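# Lay the ER box face-up on the grey mat

## Task

Take the box labelled ER out and set it on the grey mat so its big ER marking faces upward, keep every other box upright inside the bin, and end with neither arm in contact with anything that is not part of the robot.

## Robot and tools

Robot: two arms. left_arm carries a left hand and has its base near (-0.031, +0.315, 0) m. right_arm carries a right hand and has its base near (+0.012, -0.319, 0) m. A two-camera stand sits behind them. Cameras: cam_head_left, cam_head_right, cam_high, cam_low, cam_left_wrist, cam_right_wrist, each 896x504.

Frame: the scene frame. Origin at table-top height, midway between the nominal bases. +x points out over the table, +z points up, and +y points toward left_arm. Image left and right do not match these names. Positions are in metres and orientations are wxyz quaternions. Readings can be off by a few centimetres.

Hand point: a point fixed to each palm, 0.05 m in front of it. Its +z runs along the straightened fingers, +y points out of the palm, and +x runs across the palm. On the right hand +x points away from the thumb; on the left hand it points toward the thumb. Straight fingers extend 0.06-0.07 m past the point. A wrist bracket on the little-finger side can strike things. With the thumb turned in front of the palm, the hand can grip objects about 0.035-0.065 m thick.

The row: every command row has 28 numbers, all in [-1, 1], and always covers both arms. Order: left_arm dx, dy, dz, rx, ry, rz, then the left hand's little, ring, middle, index, thumb_bend, thumb_turn, force_limit, speed. Then the same 14 for right_arm.
- dx, dy, dz are offsets along the scene axes, measured from the arm's current Hand target. They are not absolute poses. 1.0 equals 0.6 m.
- rx, ry, rz together form one rotation vector, an offset turn about the Hand target's position. 1.0 equals 180 degrees.
- Six zeros re-request the current Hand target. The controller clips each commanded orientation to within 40 degrees of the measured one.
- Finger and thumb values are absolute targets. -1 means open or straight and +1 means closed. For thumb_turn, -1 puts the thumb beside the palm and +1 puts it opposite the fingers.
- force_limit runs from about 0 N at -1 to 10 N at +1, or 15 N for the two thumb motors. A closing motor stops once its load reaches that value.
- speed rises from near zero at -1 to full speed at +0.48 and stays full above that. For a gentle grip, use about -0.94 or lower.
- No value means 'unchanged'. To keep a hand as it is, resend the eight hand numbers from its last executed row. If none has been sent yet, send hand_measured plus hand_force_limit and hand_speed.

Tools:
- execute_actions(actions, cameras): actions is a list of actions. Each action is a table of up to 15 rows, and each row is one 1/30 s step. A short table repeats its last row to fill 15 steps, so one action lasts 0.5 s. Every row inside an action is an offset from the Hand target at that action's start, not from the row before. A later action starts from the new Hand target, so repeating an offset moves further. An empty list returns camera images.
- move(target, speed, blend, blocking, cameras): target is one 28-number row or a list of up to 15 rows. Every row is an offset from the same starting Hand targets. The hand point travels in straight lines. speed is the path's top speed in m/s, from 0.002 to 4.3, default 0.25; turns are capped at twice that in rad/s. You can give one speed, or one per target. blend is a corner-rounding distance in metres; 0 stops at each target. All paths are cut off after 10 s. blocking=false returns early while the move continues. The result adds a 'move:' line. done means at rest within 10 mm and 2 degrees. off_target, moving, held or fault name the arms affected. limits=paced means the pose was clipped, and limits=held means a check held steps back. Neither done nor off_target tells you whether there is contact.
- wait(seconds): 0-10 s. Each arm keeps its last command, and a running move carries on.
- stop(): brakes the running move. Fast moves need room to brake.
- zoom_image(camera, region): region is [x0, y0, x1, y1] in pixels, at most 504x504. Only cameras in the latest images can be zoomed.
- show_instructions(): shows the reference pages.
- finished_scene(scene): ends the scene; scene is the scene's number. This cannot be undone.

Results: each arm reports end_effector_position, end_effector_quat_wxyz, Hand target (where the next offsets count from), joint positions, velocities and torques. Each hand reports hand_measured, hand_stopped_by (moving, target, force, stalled, fault), hand_load_n (positive means pushed open), hand_force_limit and hand_speed. All six-value lists use the motor order given above. A slipped grip shows as the load dropping to near 0. Arms often rest 1-3 cm below the commanded pose because of friction and weight; this does not by itself mean contact. If the hand stops short, send the remaining gap as a new offset.

Cautions: no collision avoidance is applied. Move slowly near objects, because fast contact strikes hard and aiming past a surface presses harder. To end a press, command the target back past the hand point. Keep the arms away from each other; pressing the hands together, or closing one hand on the other's fingers, can fail the task. Do not drop boxes, release them while they are moving, knock over the boxes left in the bin, or let anything leave the table. Do not route paths close to an arm's own base; go around it. Do not hold loads or keep an arm stretched out for long, because motors overheat: a MOTOR HOT line warns of this, and at 100 °C the arm falls. Before finishing, open the hands and lift them clear.

Each tool is called by a JSON object that holds its "api" and its "payload".

Reference images:

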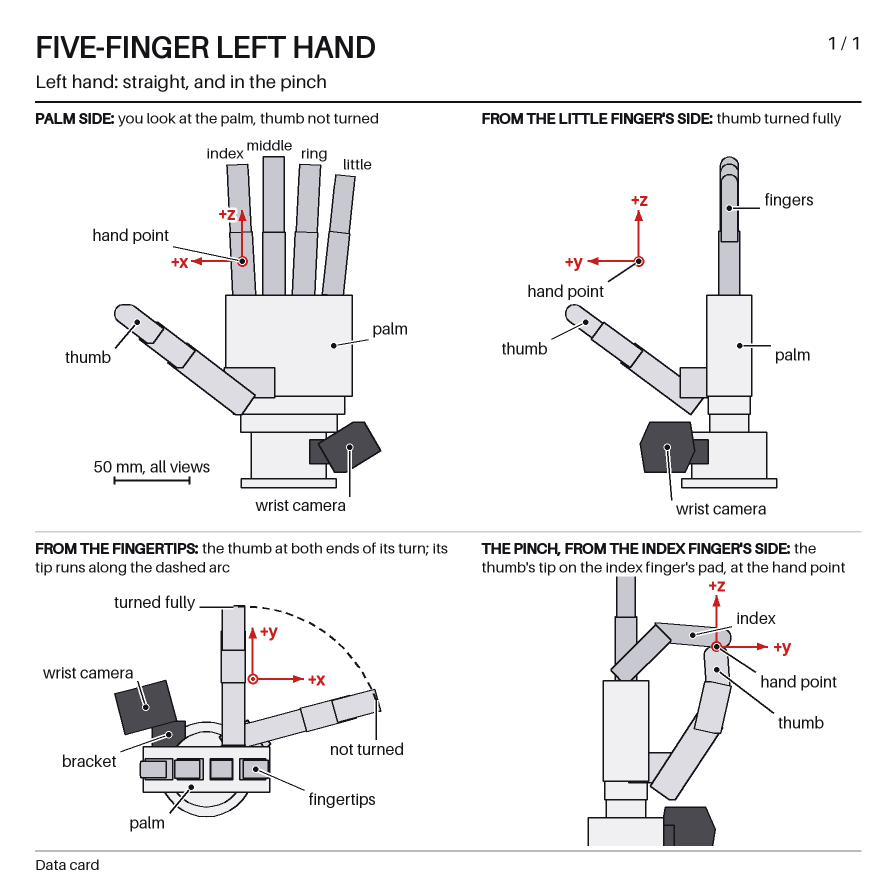

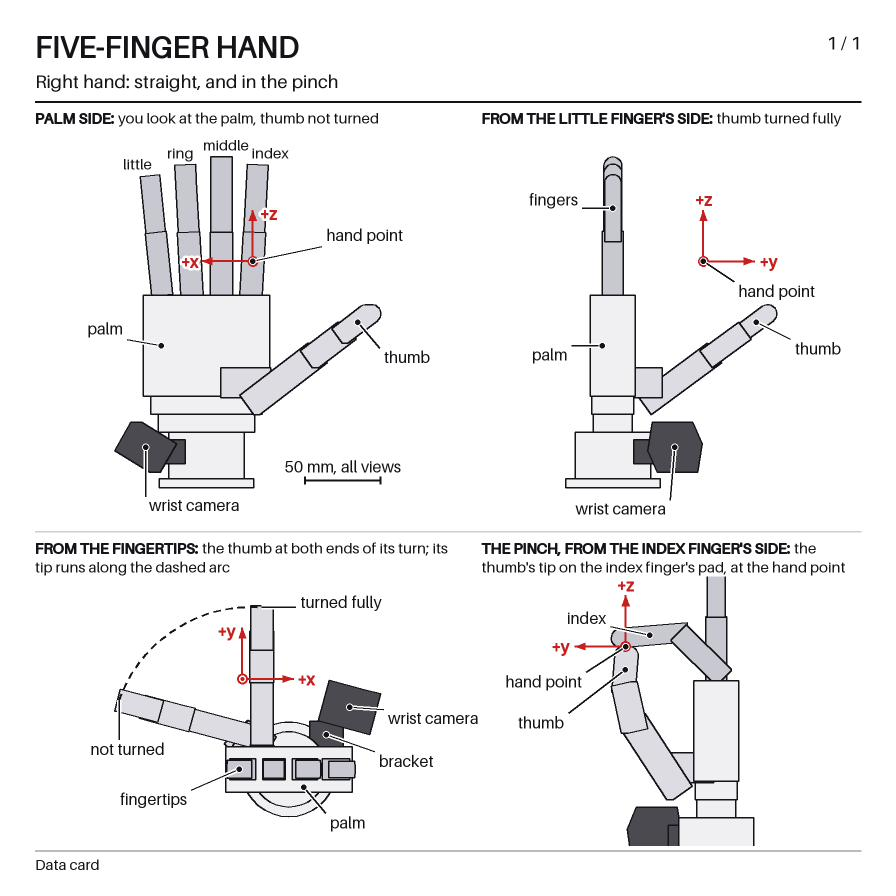

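## Session

{"api": "execute_actions", "payload": {"actions": []}}

Scene clock: 0.00 s.
left_arm: end_effector_position=(+0.5370, +0.2402, +0.1078) hand_measured=(-1.000, -1.000, -1.000, -1.000, -1.000, -1.000) hand_load_n=(+0.0, +0.0, +0.0, +0.0, +0.0, +0.0) hand_stopped_by=(target, target, target, target, target, target) hand_force_limit=0.00 hand_speed=-0.80 end_effector_quat_wxyz=(-0.016, +0.983, -0.176, -0.056) | right_arm: end_effector_position=(+0.4597, -0.5140, +0.2062) hand_measured=(-1.000, -1.000, -1.000, -1.000, -1.000, -1.000) hand_load_n=(+0.0, +0.0, +0.0, +0.0, +0.0, +0.0) hand_stopped_by=(target, target, target, target, target, target) hand_force_limit=0.00 hand_speed=-0.80 end_effector_quat_wxyz=(+0.025, +0.826, -0.563, -0.004)
Joint positions: left_arm=[-0.047 1.922 1.7 -1.454 -0.048 -1.248] | right_arm=[-0.311 1.808 1.78 -1.563 0.047 -0.73]
Joint velocities: within noise
Joint torques (N m): no reading
Heat: left arm: hottest waist 33 °C; right arm: hottest shoulder 32 °C.
Hand target: left_arm +0.5438, +0.2400, +0.1093; -0.017, +0.983, -0.176, -0.051 | right_arm +0.4659, -0.5163, +0.2141; +0.022, +0.826, -0.563, +0.008

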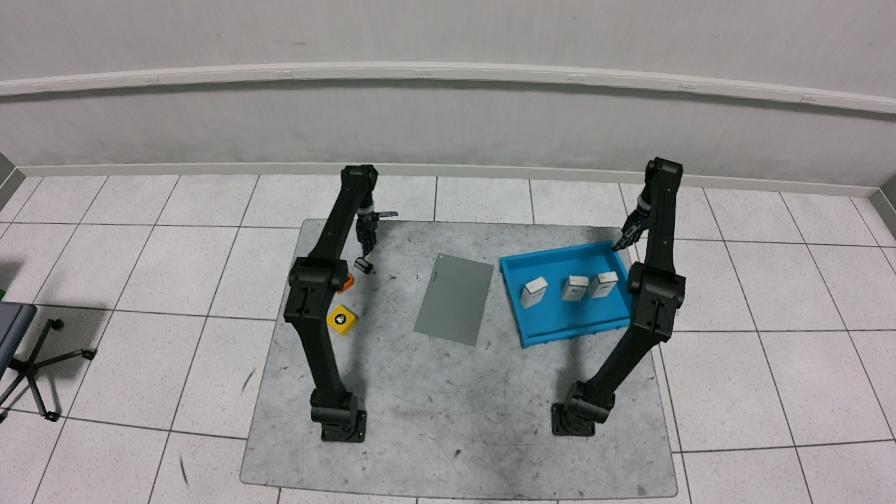

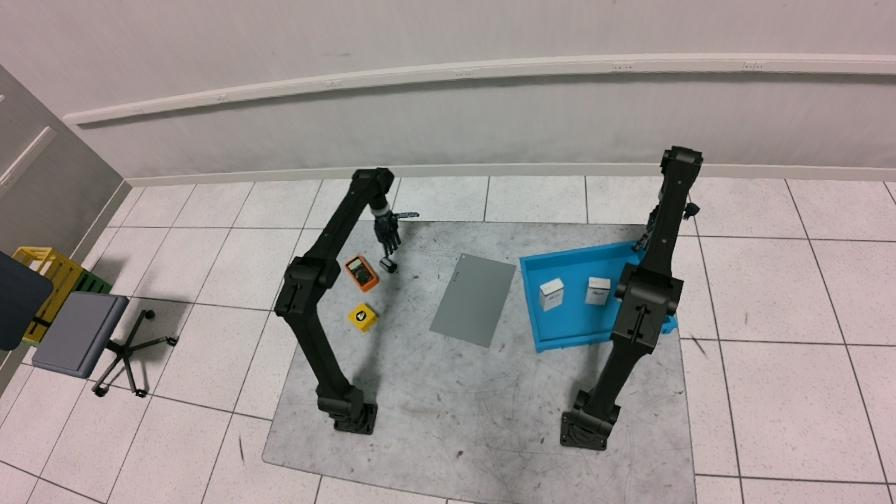

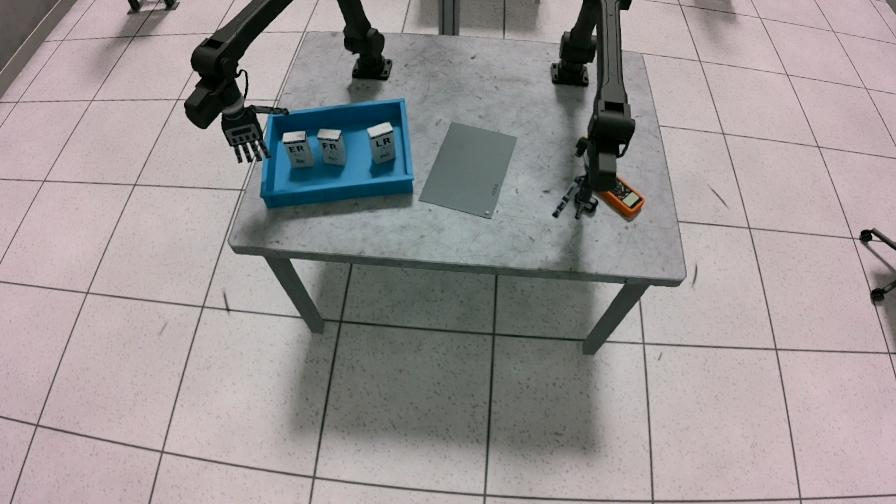

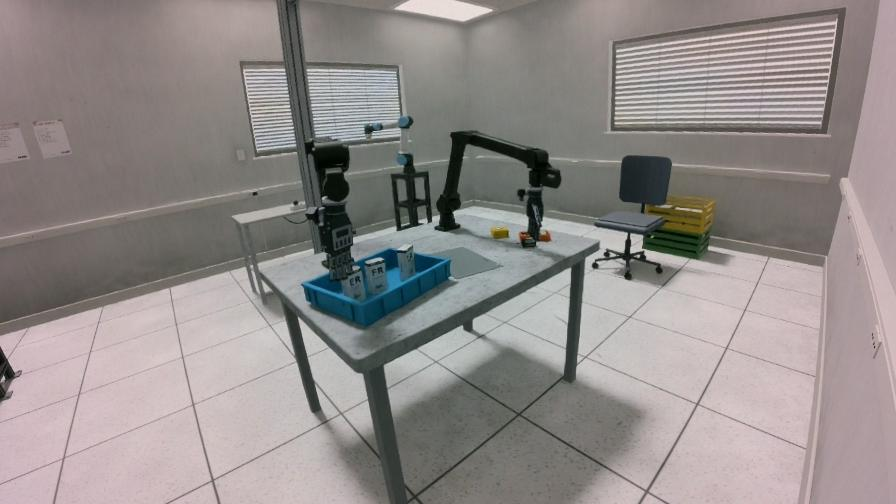

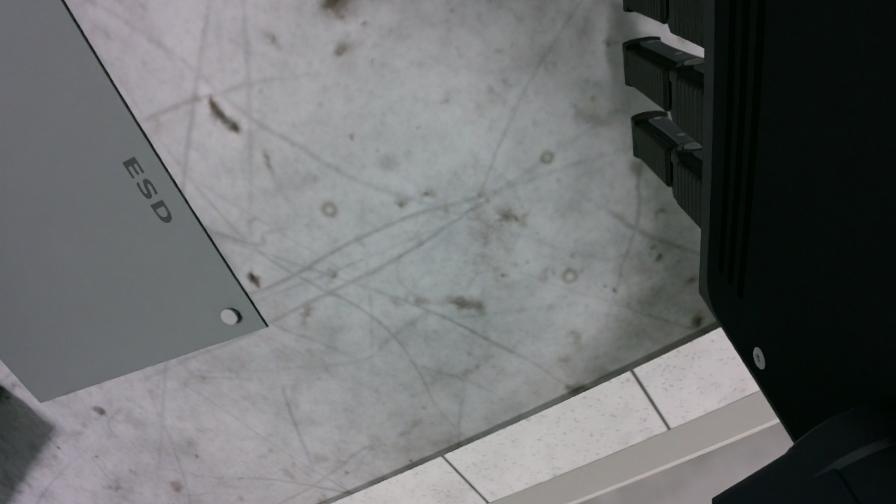

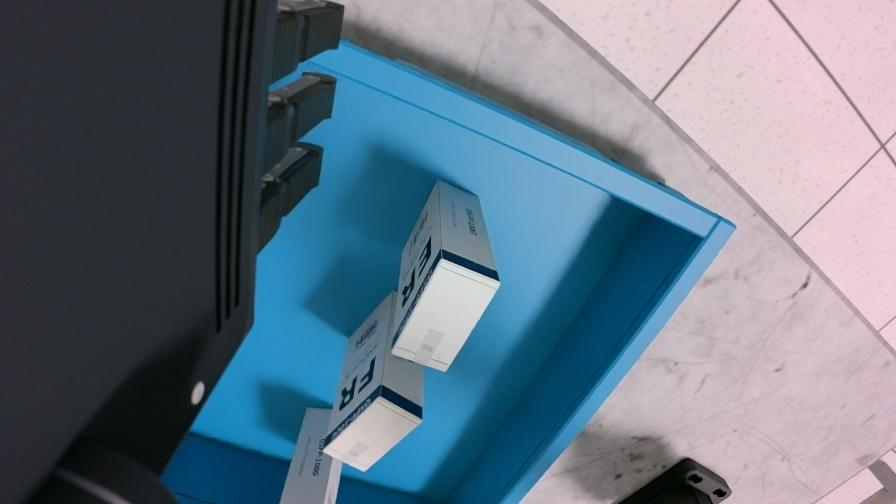

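{"api": "zoom_image", "payload": {"camera": "cam_high", "region": [220, 80, 440, 220]}}

{"api": "zoom_image", "payload": {"camera": "cam_head_left", "region": [480, 200, 700, 360]}}

{"api": "zoom_image", "payload": {"camera": "cam_right_wrist", "region": [200, 100, 560, 504]}}

{"api": "zoom_image", "payload": {"camera": "cam_low", "region": [240, 140, 600, 340]}}

Scaled by 2.291 from the camera's 896x504 image, which has a finer 1280x720 frame.

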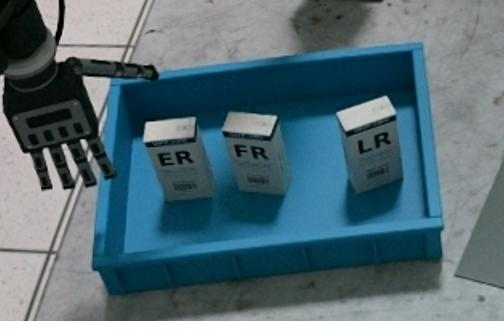

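Scaled by 2.291 from the camera's 896x504 image, which has a finer 1280x720 frame.

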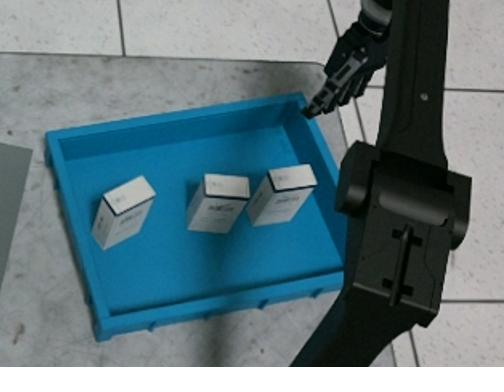

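Scaled by 1.248 from the camera's 896x504 image, which has a finer 1280x720 frame.

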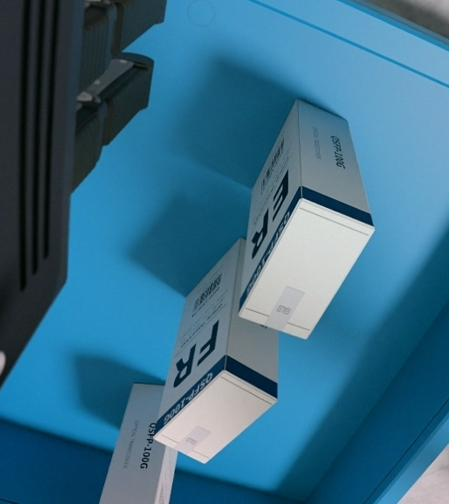

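Scaled by 1.400 from the camera's 896x504 image, which has a finer 1280x720 frame.

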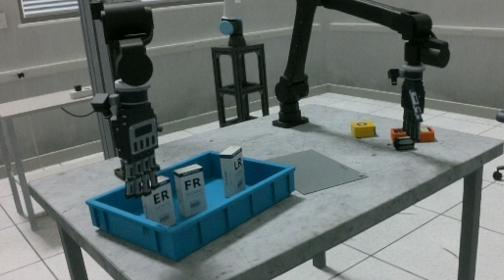

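{"api": "move", "payload": {"target": [[0,0,0,0,0,0,-1,-1,-1,-1,-1,-1,0,-0.8, 0,0,0.12,0,0,0,-1,-1,-1,-1,-1,1,0,0],[0,0,0,0,0,0,-1,-1,-1,-1,-1,-1,0,-0.8, -0.1057,0.109,0.12,0.0145,0.0074,0.4567,-1,-1,-1,-1,-1,1,0,0]], "speed": 0.3, "cameras": ["all"]}}

Scene clock: 29.00 s.
left_arm: end_effector_position=(+0.5370, +0.2402, +0.1078) hand_measured=(-1.000, -1.000, -1.000, -1.000, -1.000, -1.000) hand_load_n=(+0.0, +0.0, +0.0, +0.0, +0.0, +0.0) hand_stopped_by=(target, target, target, target, target, target) hand_force_limit=0.00 hand_speed=-0.80 end_effector_quat_wxyz=(-0.016, +0.983, -0.176, -0.056) | right_arm: end_effector_position=(+0.4038, -0.4540, +0.2836) hand_measured=(-1.000, -1.000, -1.000, -1.000, -1.000, +1.000) hand_load_n=(+0.0, -0.5, +0.0, +0.0, +0.0, +0.0) hand_stopped_by=(target, target, target, target, target, target) hand_force_limit=0.00 hand_speed=0.00 end_effector_quat_wxyz=(+0.000, +0.994, +0.111, -0.003)
Joint positions: left_arm=[-0.047 1.922 1.7 -1.454 -0.048 -1.248] | right_arm=[-0.122 1.43 1.526 -1.673 0.002 -1.961]
Joint torques (N m): left_arm=[-0.85 -15.97 10.09 0.16 -0.04 -0.11] | right_arm=[0.09 -12.04 7.84 0.25 0.03 0.1]
Heat: left arm: hottest shoulder 35 °C; right arm: hottest elbow 37 °C.
Hand target: left_arm +0.5438, +0.2400, +0.1093; -0.017, +0.983, -0.176, -0.051 | right_arm +0.4026, -0.4509, +0.2860; +0.000, +0.993, +0.119, +0.000
Off the commanded pose: left_arm 0.007 m, 1 deg | right_arm 0.004 m, 1 deg.
move: done
camera_calibration:
cam_right_wrist: T_world_to_cam=[[0.453659, -0.890884, -0.0227611, -0.575858], [-0.774733, -0.406878, 0.483983, -0.00352661], [-0.440434, -0.20193, -0.874781, 0.446152], [0, 0, 0, 1]] pos_world=[0.455012, -0.424367, 0.378885]

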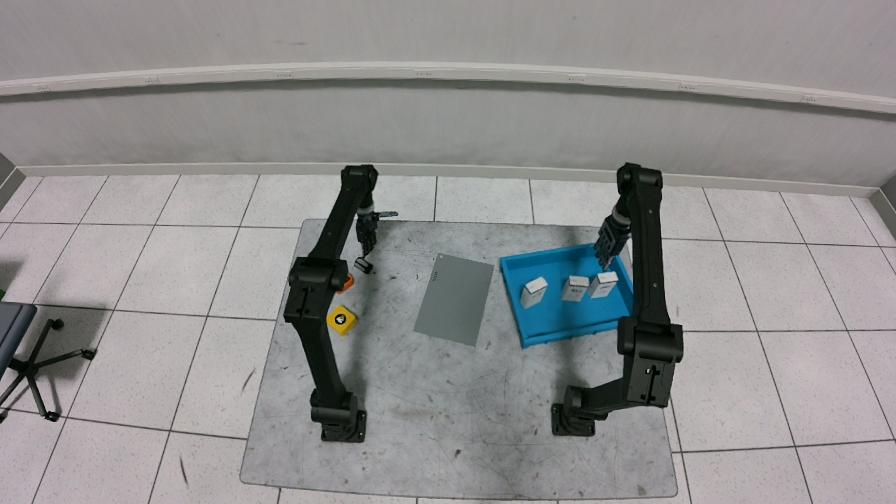

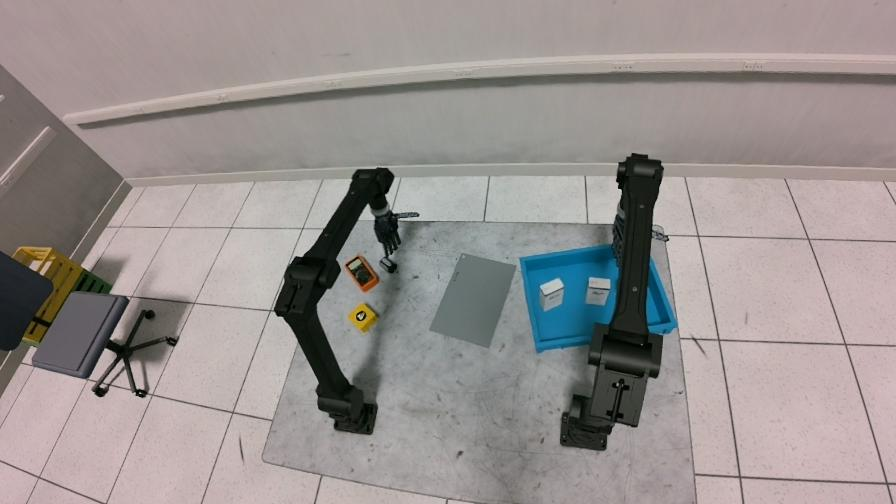

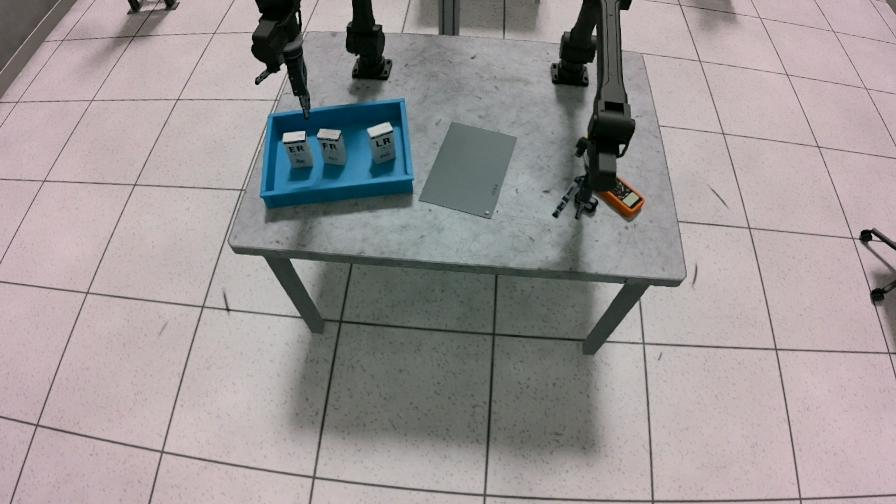

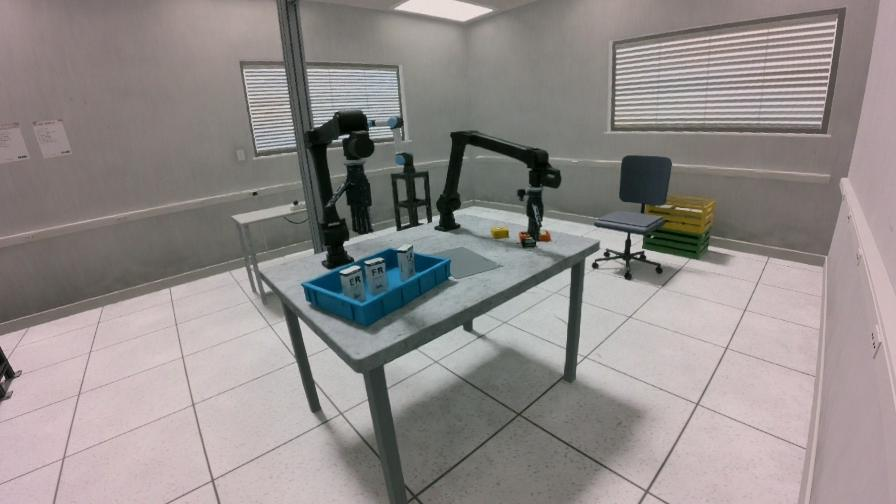

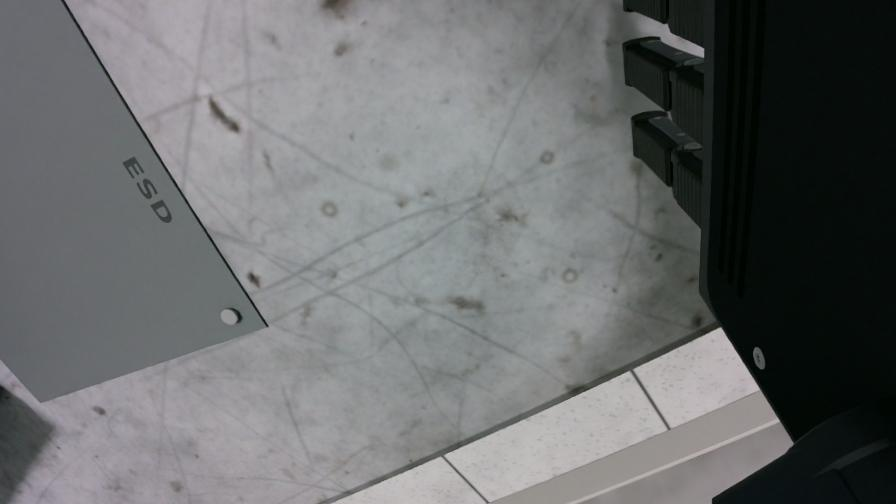

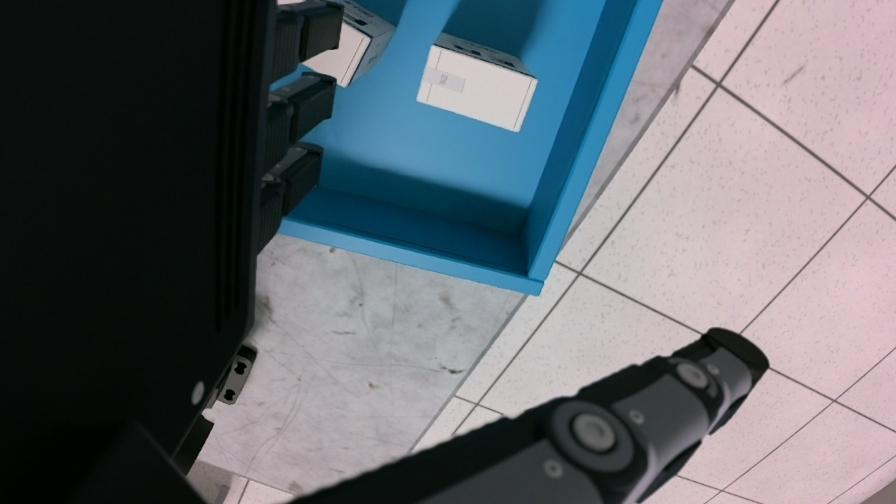

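{"api": "zoom_image", "payload": {"camera": "cam_right_wrist", "region": [260, 0, 600, 160]}}

{"api": "zoom_image", "payload": {"camera": "cam_high", "region": [250, 80, 430, 220]}}

{"api": "zoom_image", "payload": {"camera": "cam_head_left", "region": [490, 220, 650, 350]}}

Scaled by 1.482 from the camera's 896x504 image, which has a finer 1280x720 frame.

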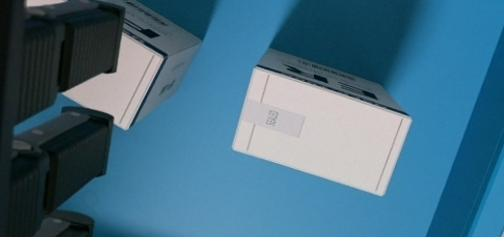

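Scaled by 2.800 from the camera's 896x504 image, which has a finer 1280x720 frame.

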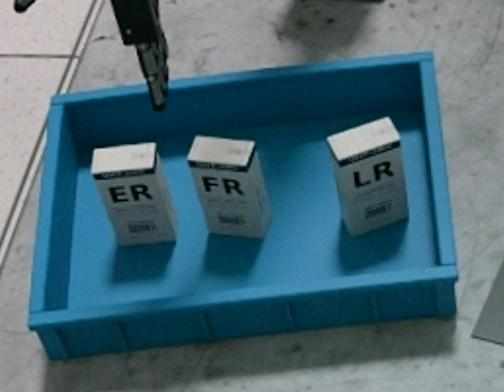

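Scaled by 3.150 from the camera's 896x504 image, which has a finer 1280x720 frame.

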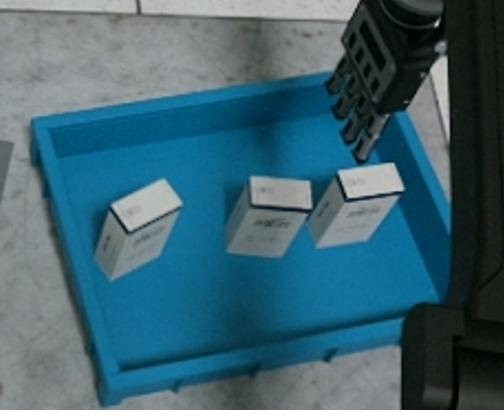

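{"api": "move", "payload": {"target": [0,0,0,0,0,0,-1,-1,-1,-1,-1,-1,0,-0.8, 0.0182,-0.046,-0.118,0,0,-0.0178,-1,-1,-1,-1,-1,1,0,0], "speed": 0.15, "cameras": ["cam_right_wrist","cam_high","cam_head_left"]}}

{"api": "zoom_image", "payload": {"camera": "cam_right_wrist", "region": [200, 0, 704, 300]}}

{"api": "zoom_image", "payload": {"camera": "cam_high", "region": [250, 80, 430, 220]}}

Scene clock: 39.57 s.
left_arm: end_effector_position=(+0.5370, +0.2402, +0.1078) hand_measured=(-1.000, -1.000, -1.000, -1.000, -1.000, -1.000) hand_load_n=(+0.0, -0.5, +0.0, +0.0, +0.0, +0.0) hand_stopped_by=(target, target, target, target, target, target) hand_force_limit=0.00 hand_speed=-0.80 end_effector_quat_wxyz=(-0.016, +0.983, -0.176, -0.056) | right_arm: end_effector_position=(+0.4102, -0.4758, +0.2178) hand_measured=(-1.000, -1.000, -1.000, -1.000, -1.000, +1.000) hand_load_n=(+0.0, +0.0, +0.0, +0.0, +0.0, +0.0) hand_stopped_by=(target, target, target, target, target, target) hand_force_limit=0.00 hand_speed=0.00 end_effector_quat_wxyz=(+0.000, +0.996, +0.089, -0.002)
Joint positions: left_arm=[-0.047 1.922 1.7 -1.454 -0.048 -1.248] | right_arm=[-0.171 1.462 1.388 -1.501 0.001 -1.965]
Joint torques (N m): left_arm=[-0.85 -15.97 10.07 0.17 -0.04 -0.11] | right_arm=[-1.32 -11.34 8.24 0.66 0.07 0.08]
Heat: left arm: hottest elbow 36 °C; right arm: hottest elbow 37 °C.
Hand target: left_arm +0.5438, +0.2400, +0.1093; -0.017, +0.983, -0.176, -0.051 | right_arm +0.4135, -0.4785, +0.2153; +0.000, +0.996, +0.091, +0.000
Off the commanded pose: left_arm 0.007 m, 1 deg | right_arm 0.005 m, 0 deg.
move: done
camera_calibration:
cam_right_wrist: T_world_to_cam=[[0.413866, -0.91006, -0.0225025, -0.592475], [-0.792764, -0.372454, 0.482498, 0.0484501], [-0.447483, -0.18185, -0.875608, 0.39971], [0, 0, 0, 1]] pos_world=[0.462478, -0.448455, 0.31328]
Images, in order (width x height): cam_head_left 896x504, cam_high 896x504, cam_right_wrist 896x504.

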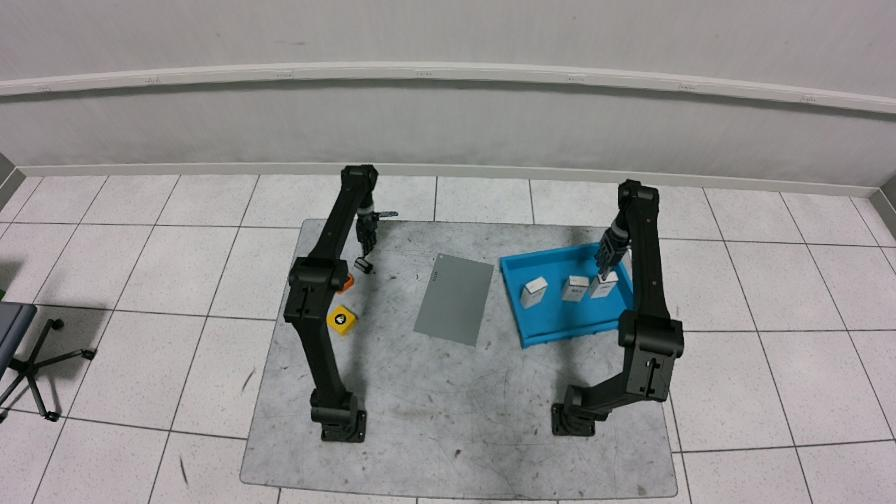

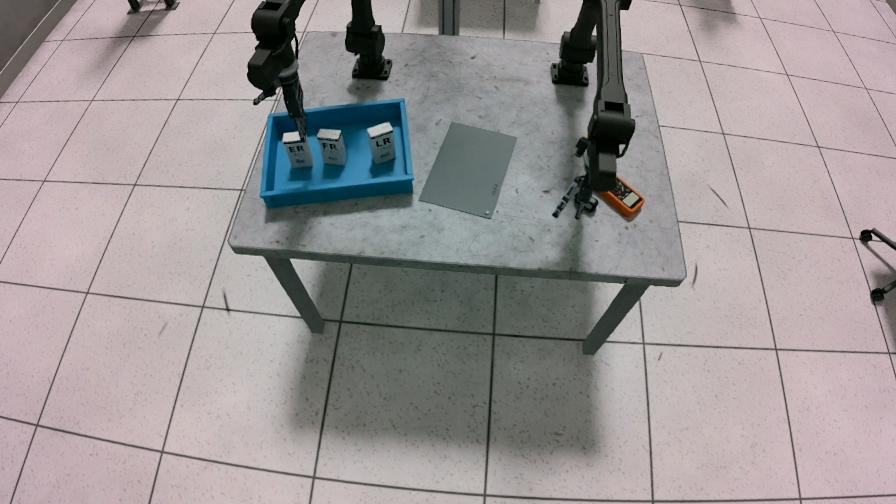

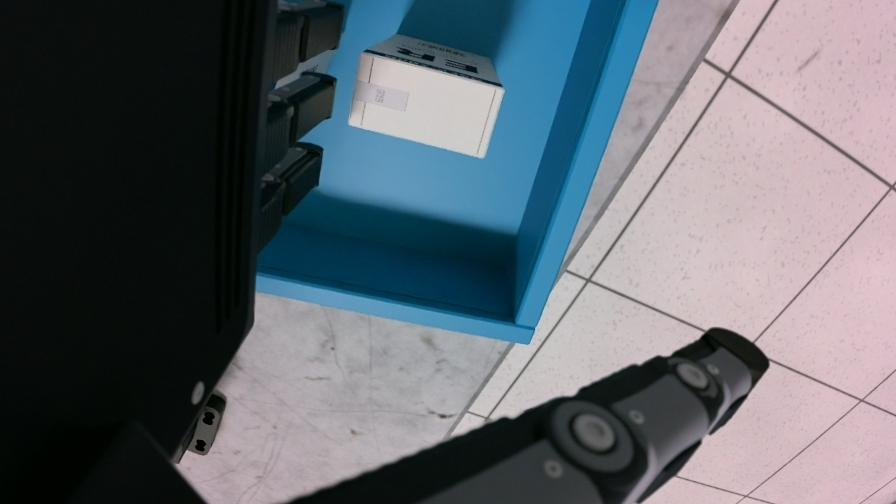

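Scaled by 1.000.

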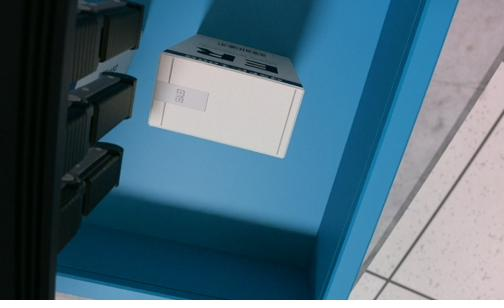

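Scaled by 2.800 from the camera's 896x504 image, which has a finer 1280x720 frame.

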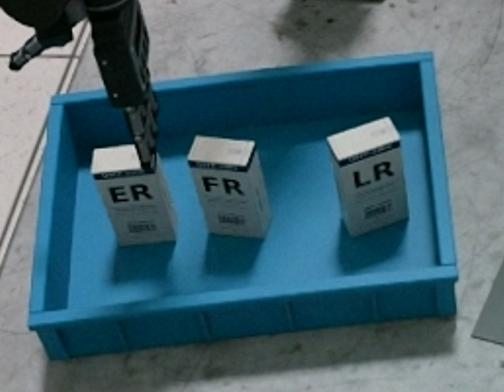

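{"api": "move", "payload": {"target": [0,0,0,0,0,0,-1,-1,-1,-1,-1,-1,0,-0.8, 0.0045,-0.0015,-0.112,0,0,0,-1,-1,-1,-1,-1,1,0,0], "speed": 0.1, "cameras": ["cam_right_wrist","cam_high","cam_head_left","cam_low"]}}

{"api": "zoom_image", "payload": {"camera": "cam_high", "region": [250, 80, 430, 220]}}

{"api": "zoom_image", "payload": {"camera": "cam_low", "region": [270, 180, 480, 340]}}

{"api": "zoom_image", "payload": {"camera": "cam_head_left", "region": [530, 200, 680, 330]}}

Scene clock: 44.13 s.
left_arm: end_effector_position=(+0.5370, +0.2402, +0.1078) hand_measured=(-1.000, -1.000, -1.000, -1.000, -1.000, -1.000) hand_load_n=(+0.0, +0.0, +0.0, +0.0, +0.0, +0.0) hand_stopped_by=(target, target, target, target, target, target) hand_force_limit=0.00 hand_speed=-0.80 end_effector_quat_wxyz=(-0.016, +0.983, -0.176, -0.056) | right_arm: end_effector_position=(+0.4134, -0.4764, +0.1523) hand_measured=(-1.000, -1.000, -1.000, -1.000, -1.000, +1.000) hand_load_n=(+0.0, +0.0, +0.5, +0.0, +0.0, +0.0) hand_stopped_by=(target, target, target, target, target, target) hand_force_limit=0.00 hand_speed=0.00 end_effector_quat_wxyz=(+0.000, +0.996, +0.090, -0.001)
Joint positions: left_arm=[-0.047 1.922 1.7 -1.454 -0.048 -1.248] | right_arm=[-0.171 1.496 1.25 -1.327 0.001 -1.966]
Joint torques (N m): left_arm=[-0.85 -15.91 10.07 0.17 -0.04 -0.11] | right_arm=[-0.85 -10.75 7.92 0.72 0.09 0.07]
Heat: left arm: hottest shoulder 36 °C; right arm: hottest elbow 37 °C.
Hand target: left_arm +0.5438, +0.2400, +0.1093; -0.017, +0.983, -0.176, -0.051 | right_arm +0.4163, -0.4794, +0.1482; +0.000, +0.996, +0.091, +0.001
Off the commanded pose: left_arm 0.007 m, 1 deg | right_arm 0.006 m, 0 deg.
move: done
camera_calibration:
cam_right_wrist: T_world_to_cam=[[0.414269, -0.909919, -0.020719, -0.596264], [-0.794298, -0.372556, 0.479888, 0.0834041], [-0.444378, -0.182346, -0.877085, 0.342328], [0, 0, 0, 1]] pos_world=[0.465384, -0.449057, 0.247872]
Images, in order (width x height): cam_head_left 896x504, cam_high 896x504, cam_low 896x504, cam_right_wrist 896x504.

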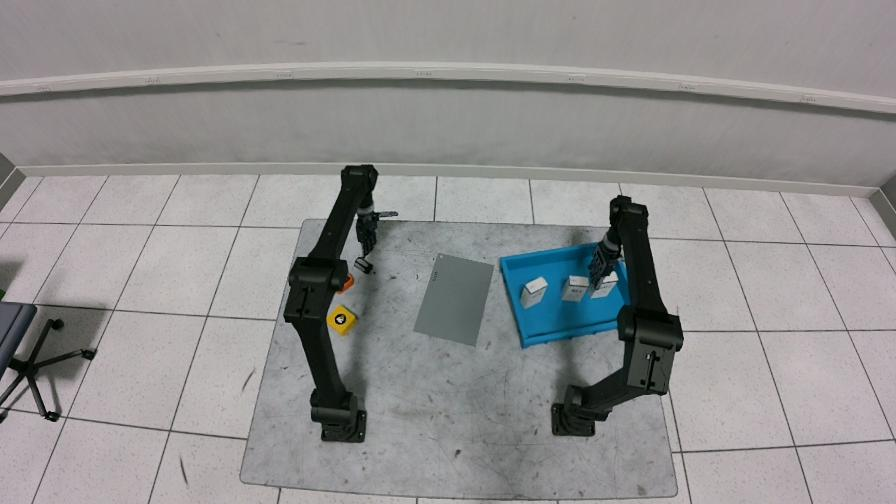

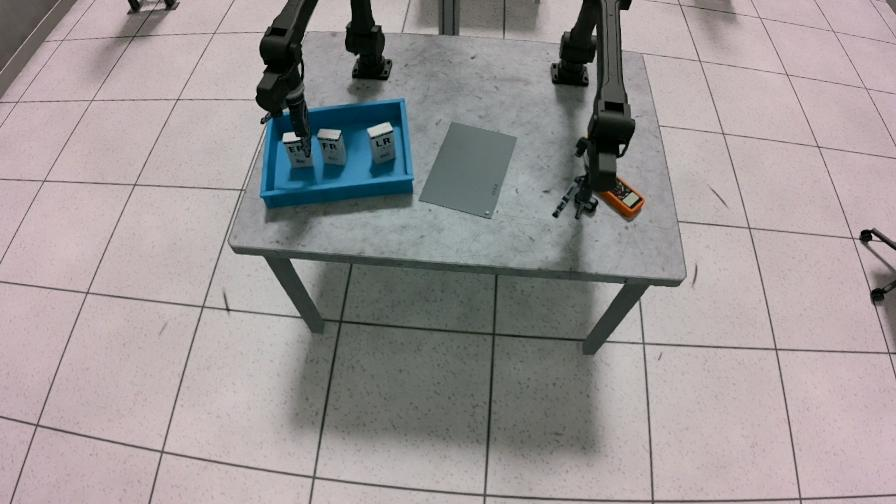

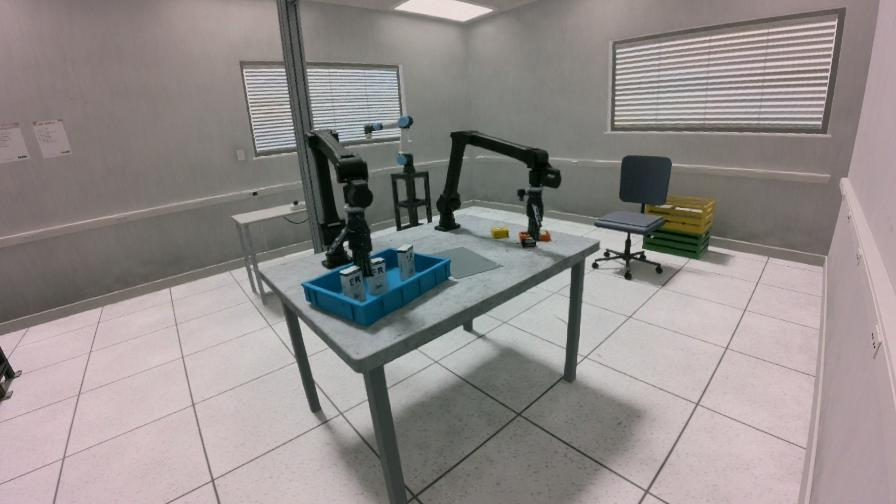

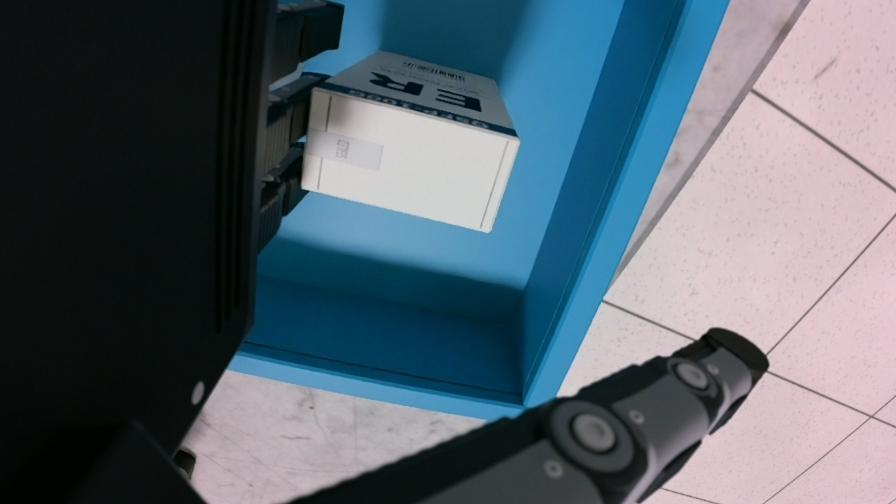

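Scaled by 2.800 from the camera's 896x504 image, which has a finer 1280x720 frame.

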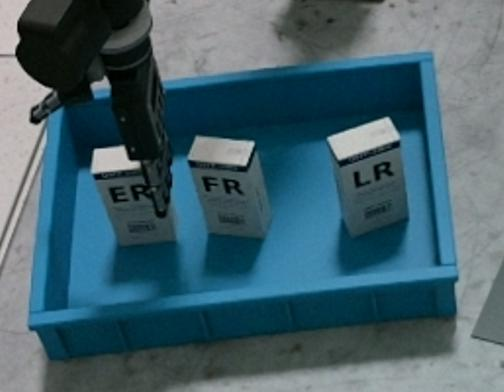

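Scaled by 2.400 from the camera's 896x504 image, which has a finer 1280x720 frame.

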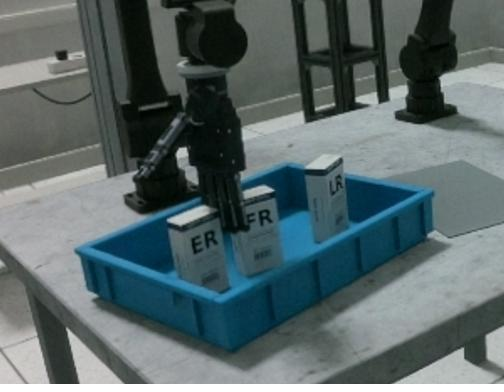

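Scaled by 3.360 from the camera's 896x504 image, which has a finer 1280x720 frame.

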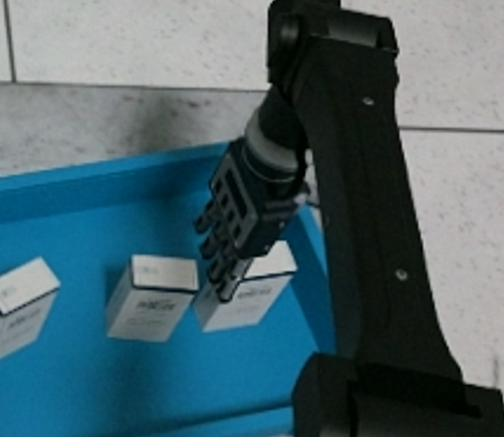

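{"api": "move", "payload": {"target": [[0,0,0,0,0,0,-1,-1,-1,-1,-1,-1,0,-0.8, 0,0.005,-0.01,0,0,0,-1,-1,-1,-1,-1,1,0,0],[0,0,0,0,0,0,-1,-1,-1,-1,-1,-1,0,-0.8, 0,0.005,-0.0903,0,0,0,-1,-1,-1,-1,-1,1,0,0]], "speed": 0.07, "cameras": ["cam_right_wrist","cam_high","cam_head_left","cam_low"]}}

{"api": "zoom_image", "payload": {"camera": "cam_high", "region": [250, 80, 430, 220]}}

{"api": "zoom_image", "payload": {"camera": "cam_low", "region": [270, 180, 480, 340]}}

Scene clock: 49.40 s.
left_arm: end_effector_position=(+0.5370, +0.2402, +0.1078) hand_measured=(-1.000, -1.000, -1.000, -1.000, -1.000, -1.000) hand_load_n=(+0.0, +0.0, +0.0, +0.0, -0.5, +0.0) hand_stopped_by=(target, target, target, target, target, target) hand_force_limit=0.00 hand_speed=-0.80 end_effector_quat_wxyz=(-0.016, +0.983, -0.176, -0.056) | right_arm: end_effector_position=(+0.4140, -0.4765, +0.0995) hand_measured=(-1.000, -1.000, -1.000, -1.000, -1.000, +1.000) hand_load_n=(+0.0, +0.0, +0.0, +0.0, -0.5, +0.0) hand_stopped_by=(target, target, target, target, target, target) hand_force_limit=0.00 hand_speed=0.00 end_effector_quat_wxyz=(+0.001, +0.996, +0.090, +0.001)
Joint positions: left_arm=[-0.047 1.922 1.7 -1.454 -0.048 -1.248] | right_arm=[-0.171 1.538 1.152 -1.182 0.001 -1.966]
Joint torques (N m): left_arm=[-0.85 -15.97 10.07 0.17 -0.04 -0.11] | right_arm=[-0.32 -10.99 7.47 0.7 0.09 0.13]
Heat: left arm: hottest elbow 37 °C; right arm: hottest elbow 37 °C.
Hand target: left_arm +0.5438, +0.2400, +0.1093; -0.017, +0.983, -0.176, -0.051 | right_arm +0.4161, -0.4764, +0.0940; +0.000, +0.996, +0.091, +0.000
Off the commanded pose: left_arm 0.007 m, 1 deg | right_arm 0.006 m, 0 deg.
move: done
camera_calibration:
cam_right_wrist: T_world_to_cam=[[0.414342, -0.909937, -0.0182977, -0.597914], [-0.796262, -0.37217, 0.476924, 0.110402], [-0.44078, -0.18304, -0.878754, 0.294571], [0, 0, 0, 1]] pos_world=[0.465491, -0.449058, 0.195262]
Images, in order (width x height): cam_head_left 896x504, cam_high 896x504, cam_low 896x504, cam_right_wrist 896x504.

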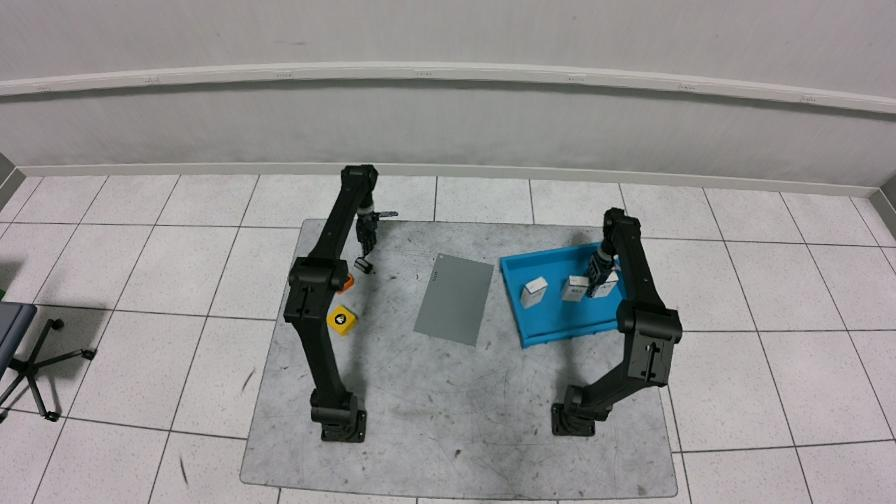

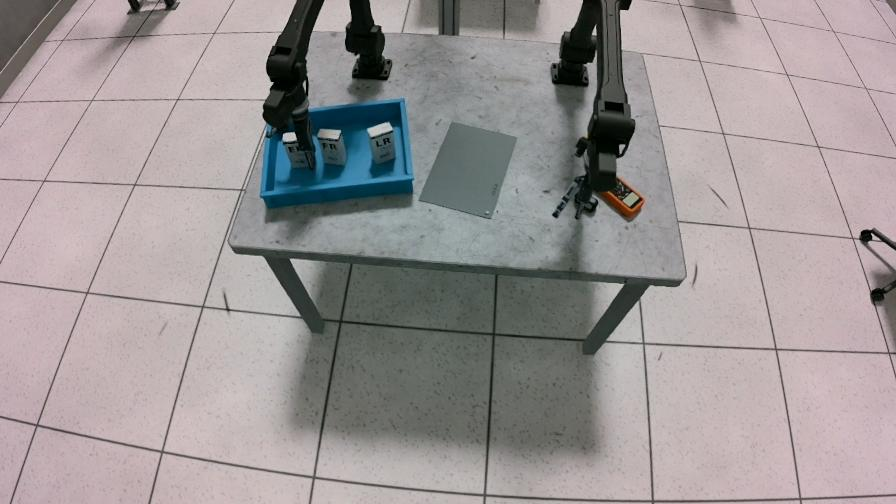

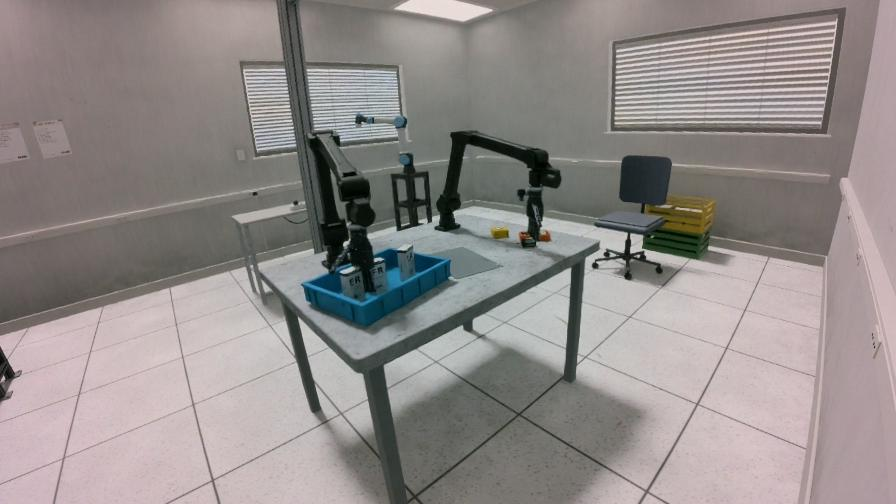

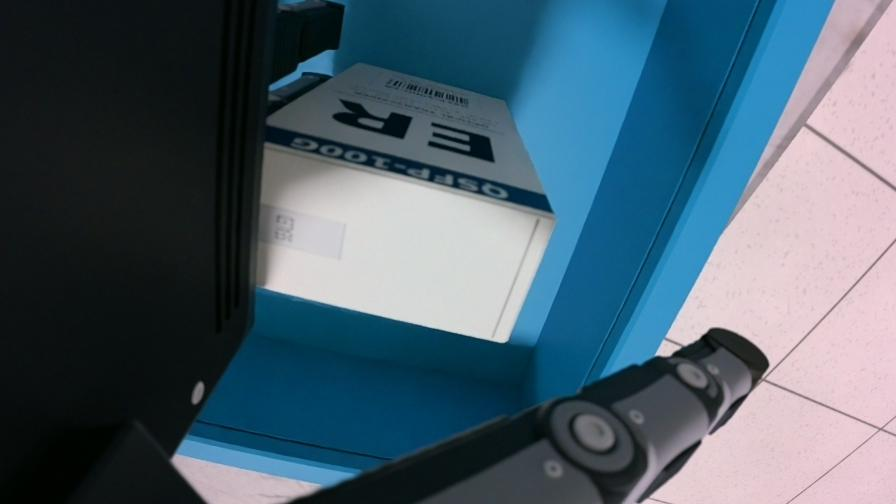

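Scaled by 2.800 from the camera's 896x504 image, which has a finer 1280x720 frame.

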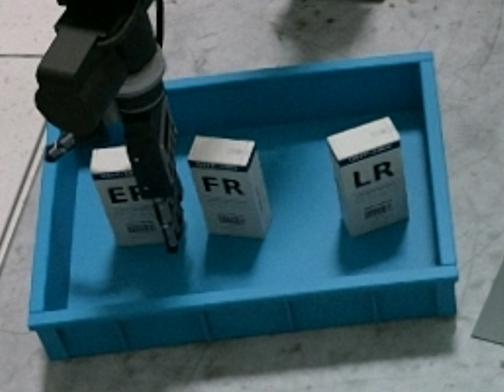

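Scaled by 2.400 from the camera's 896x504 image, which has a finer 1280x720 frame.

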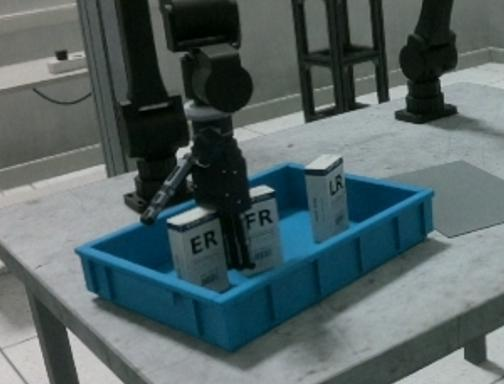

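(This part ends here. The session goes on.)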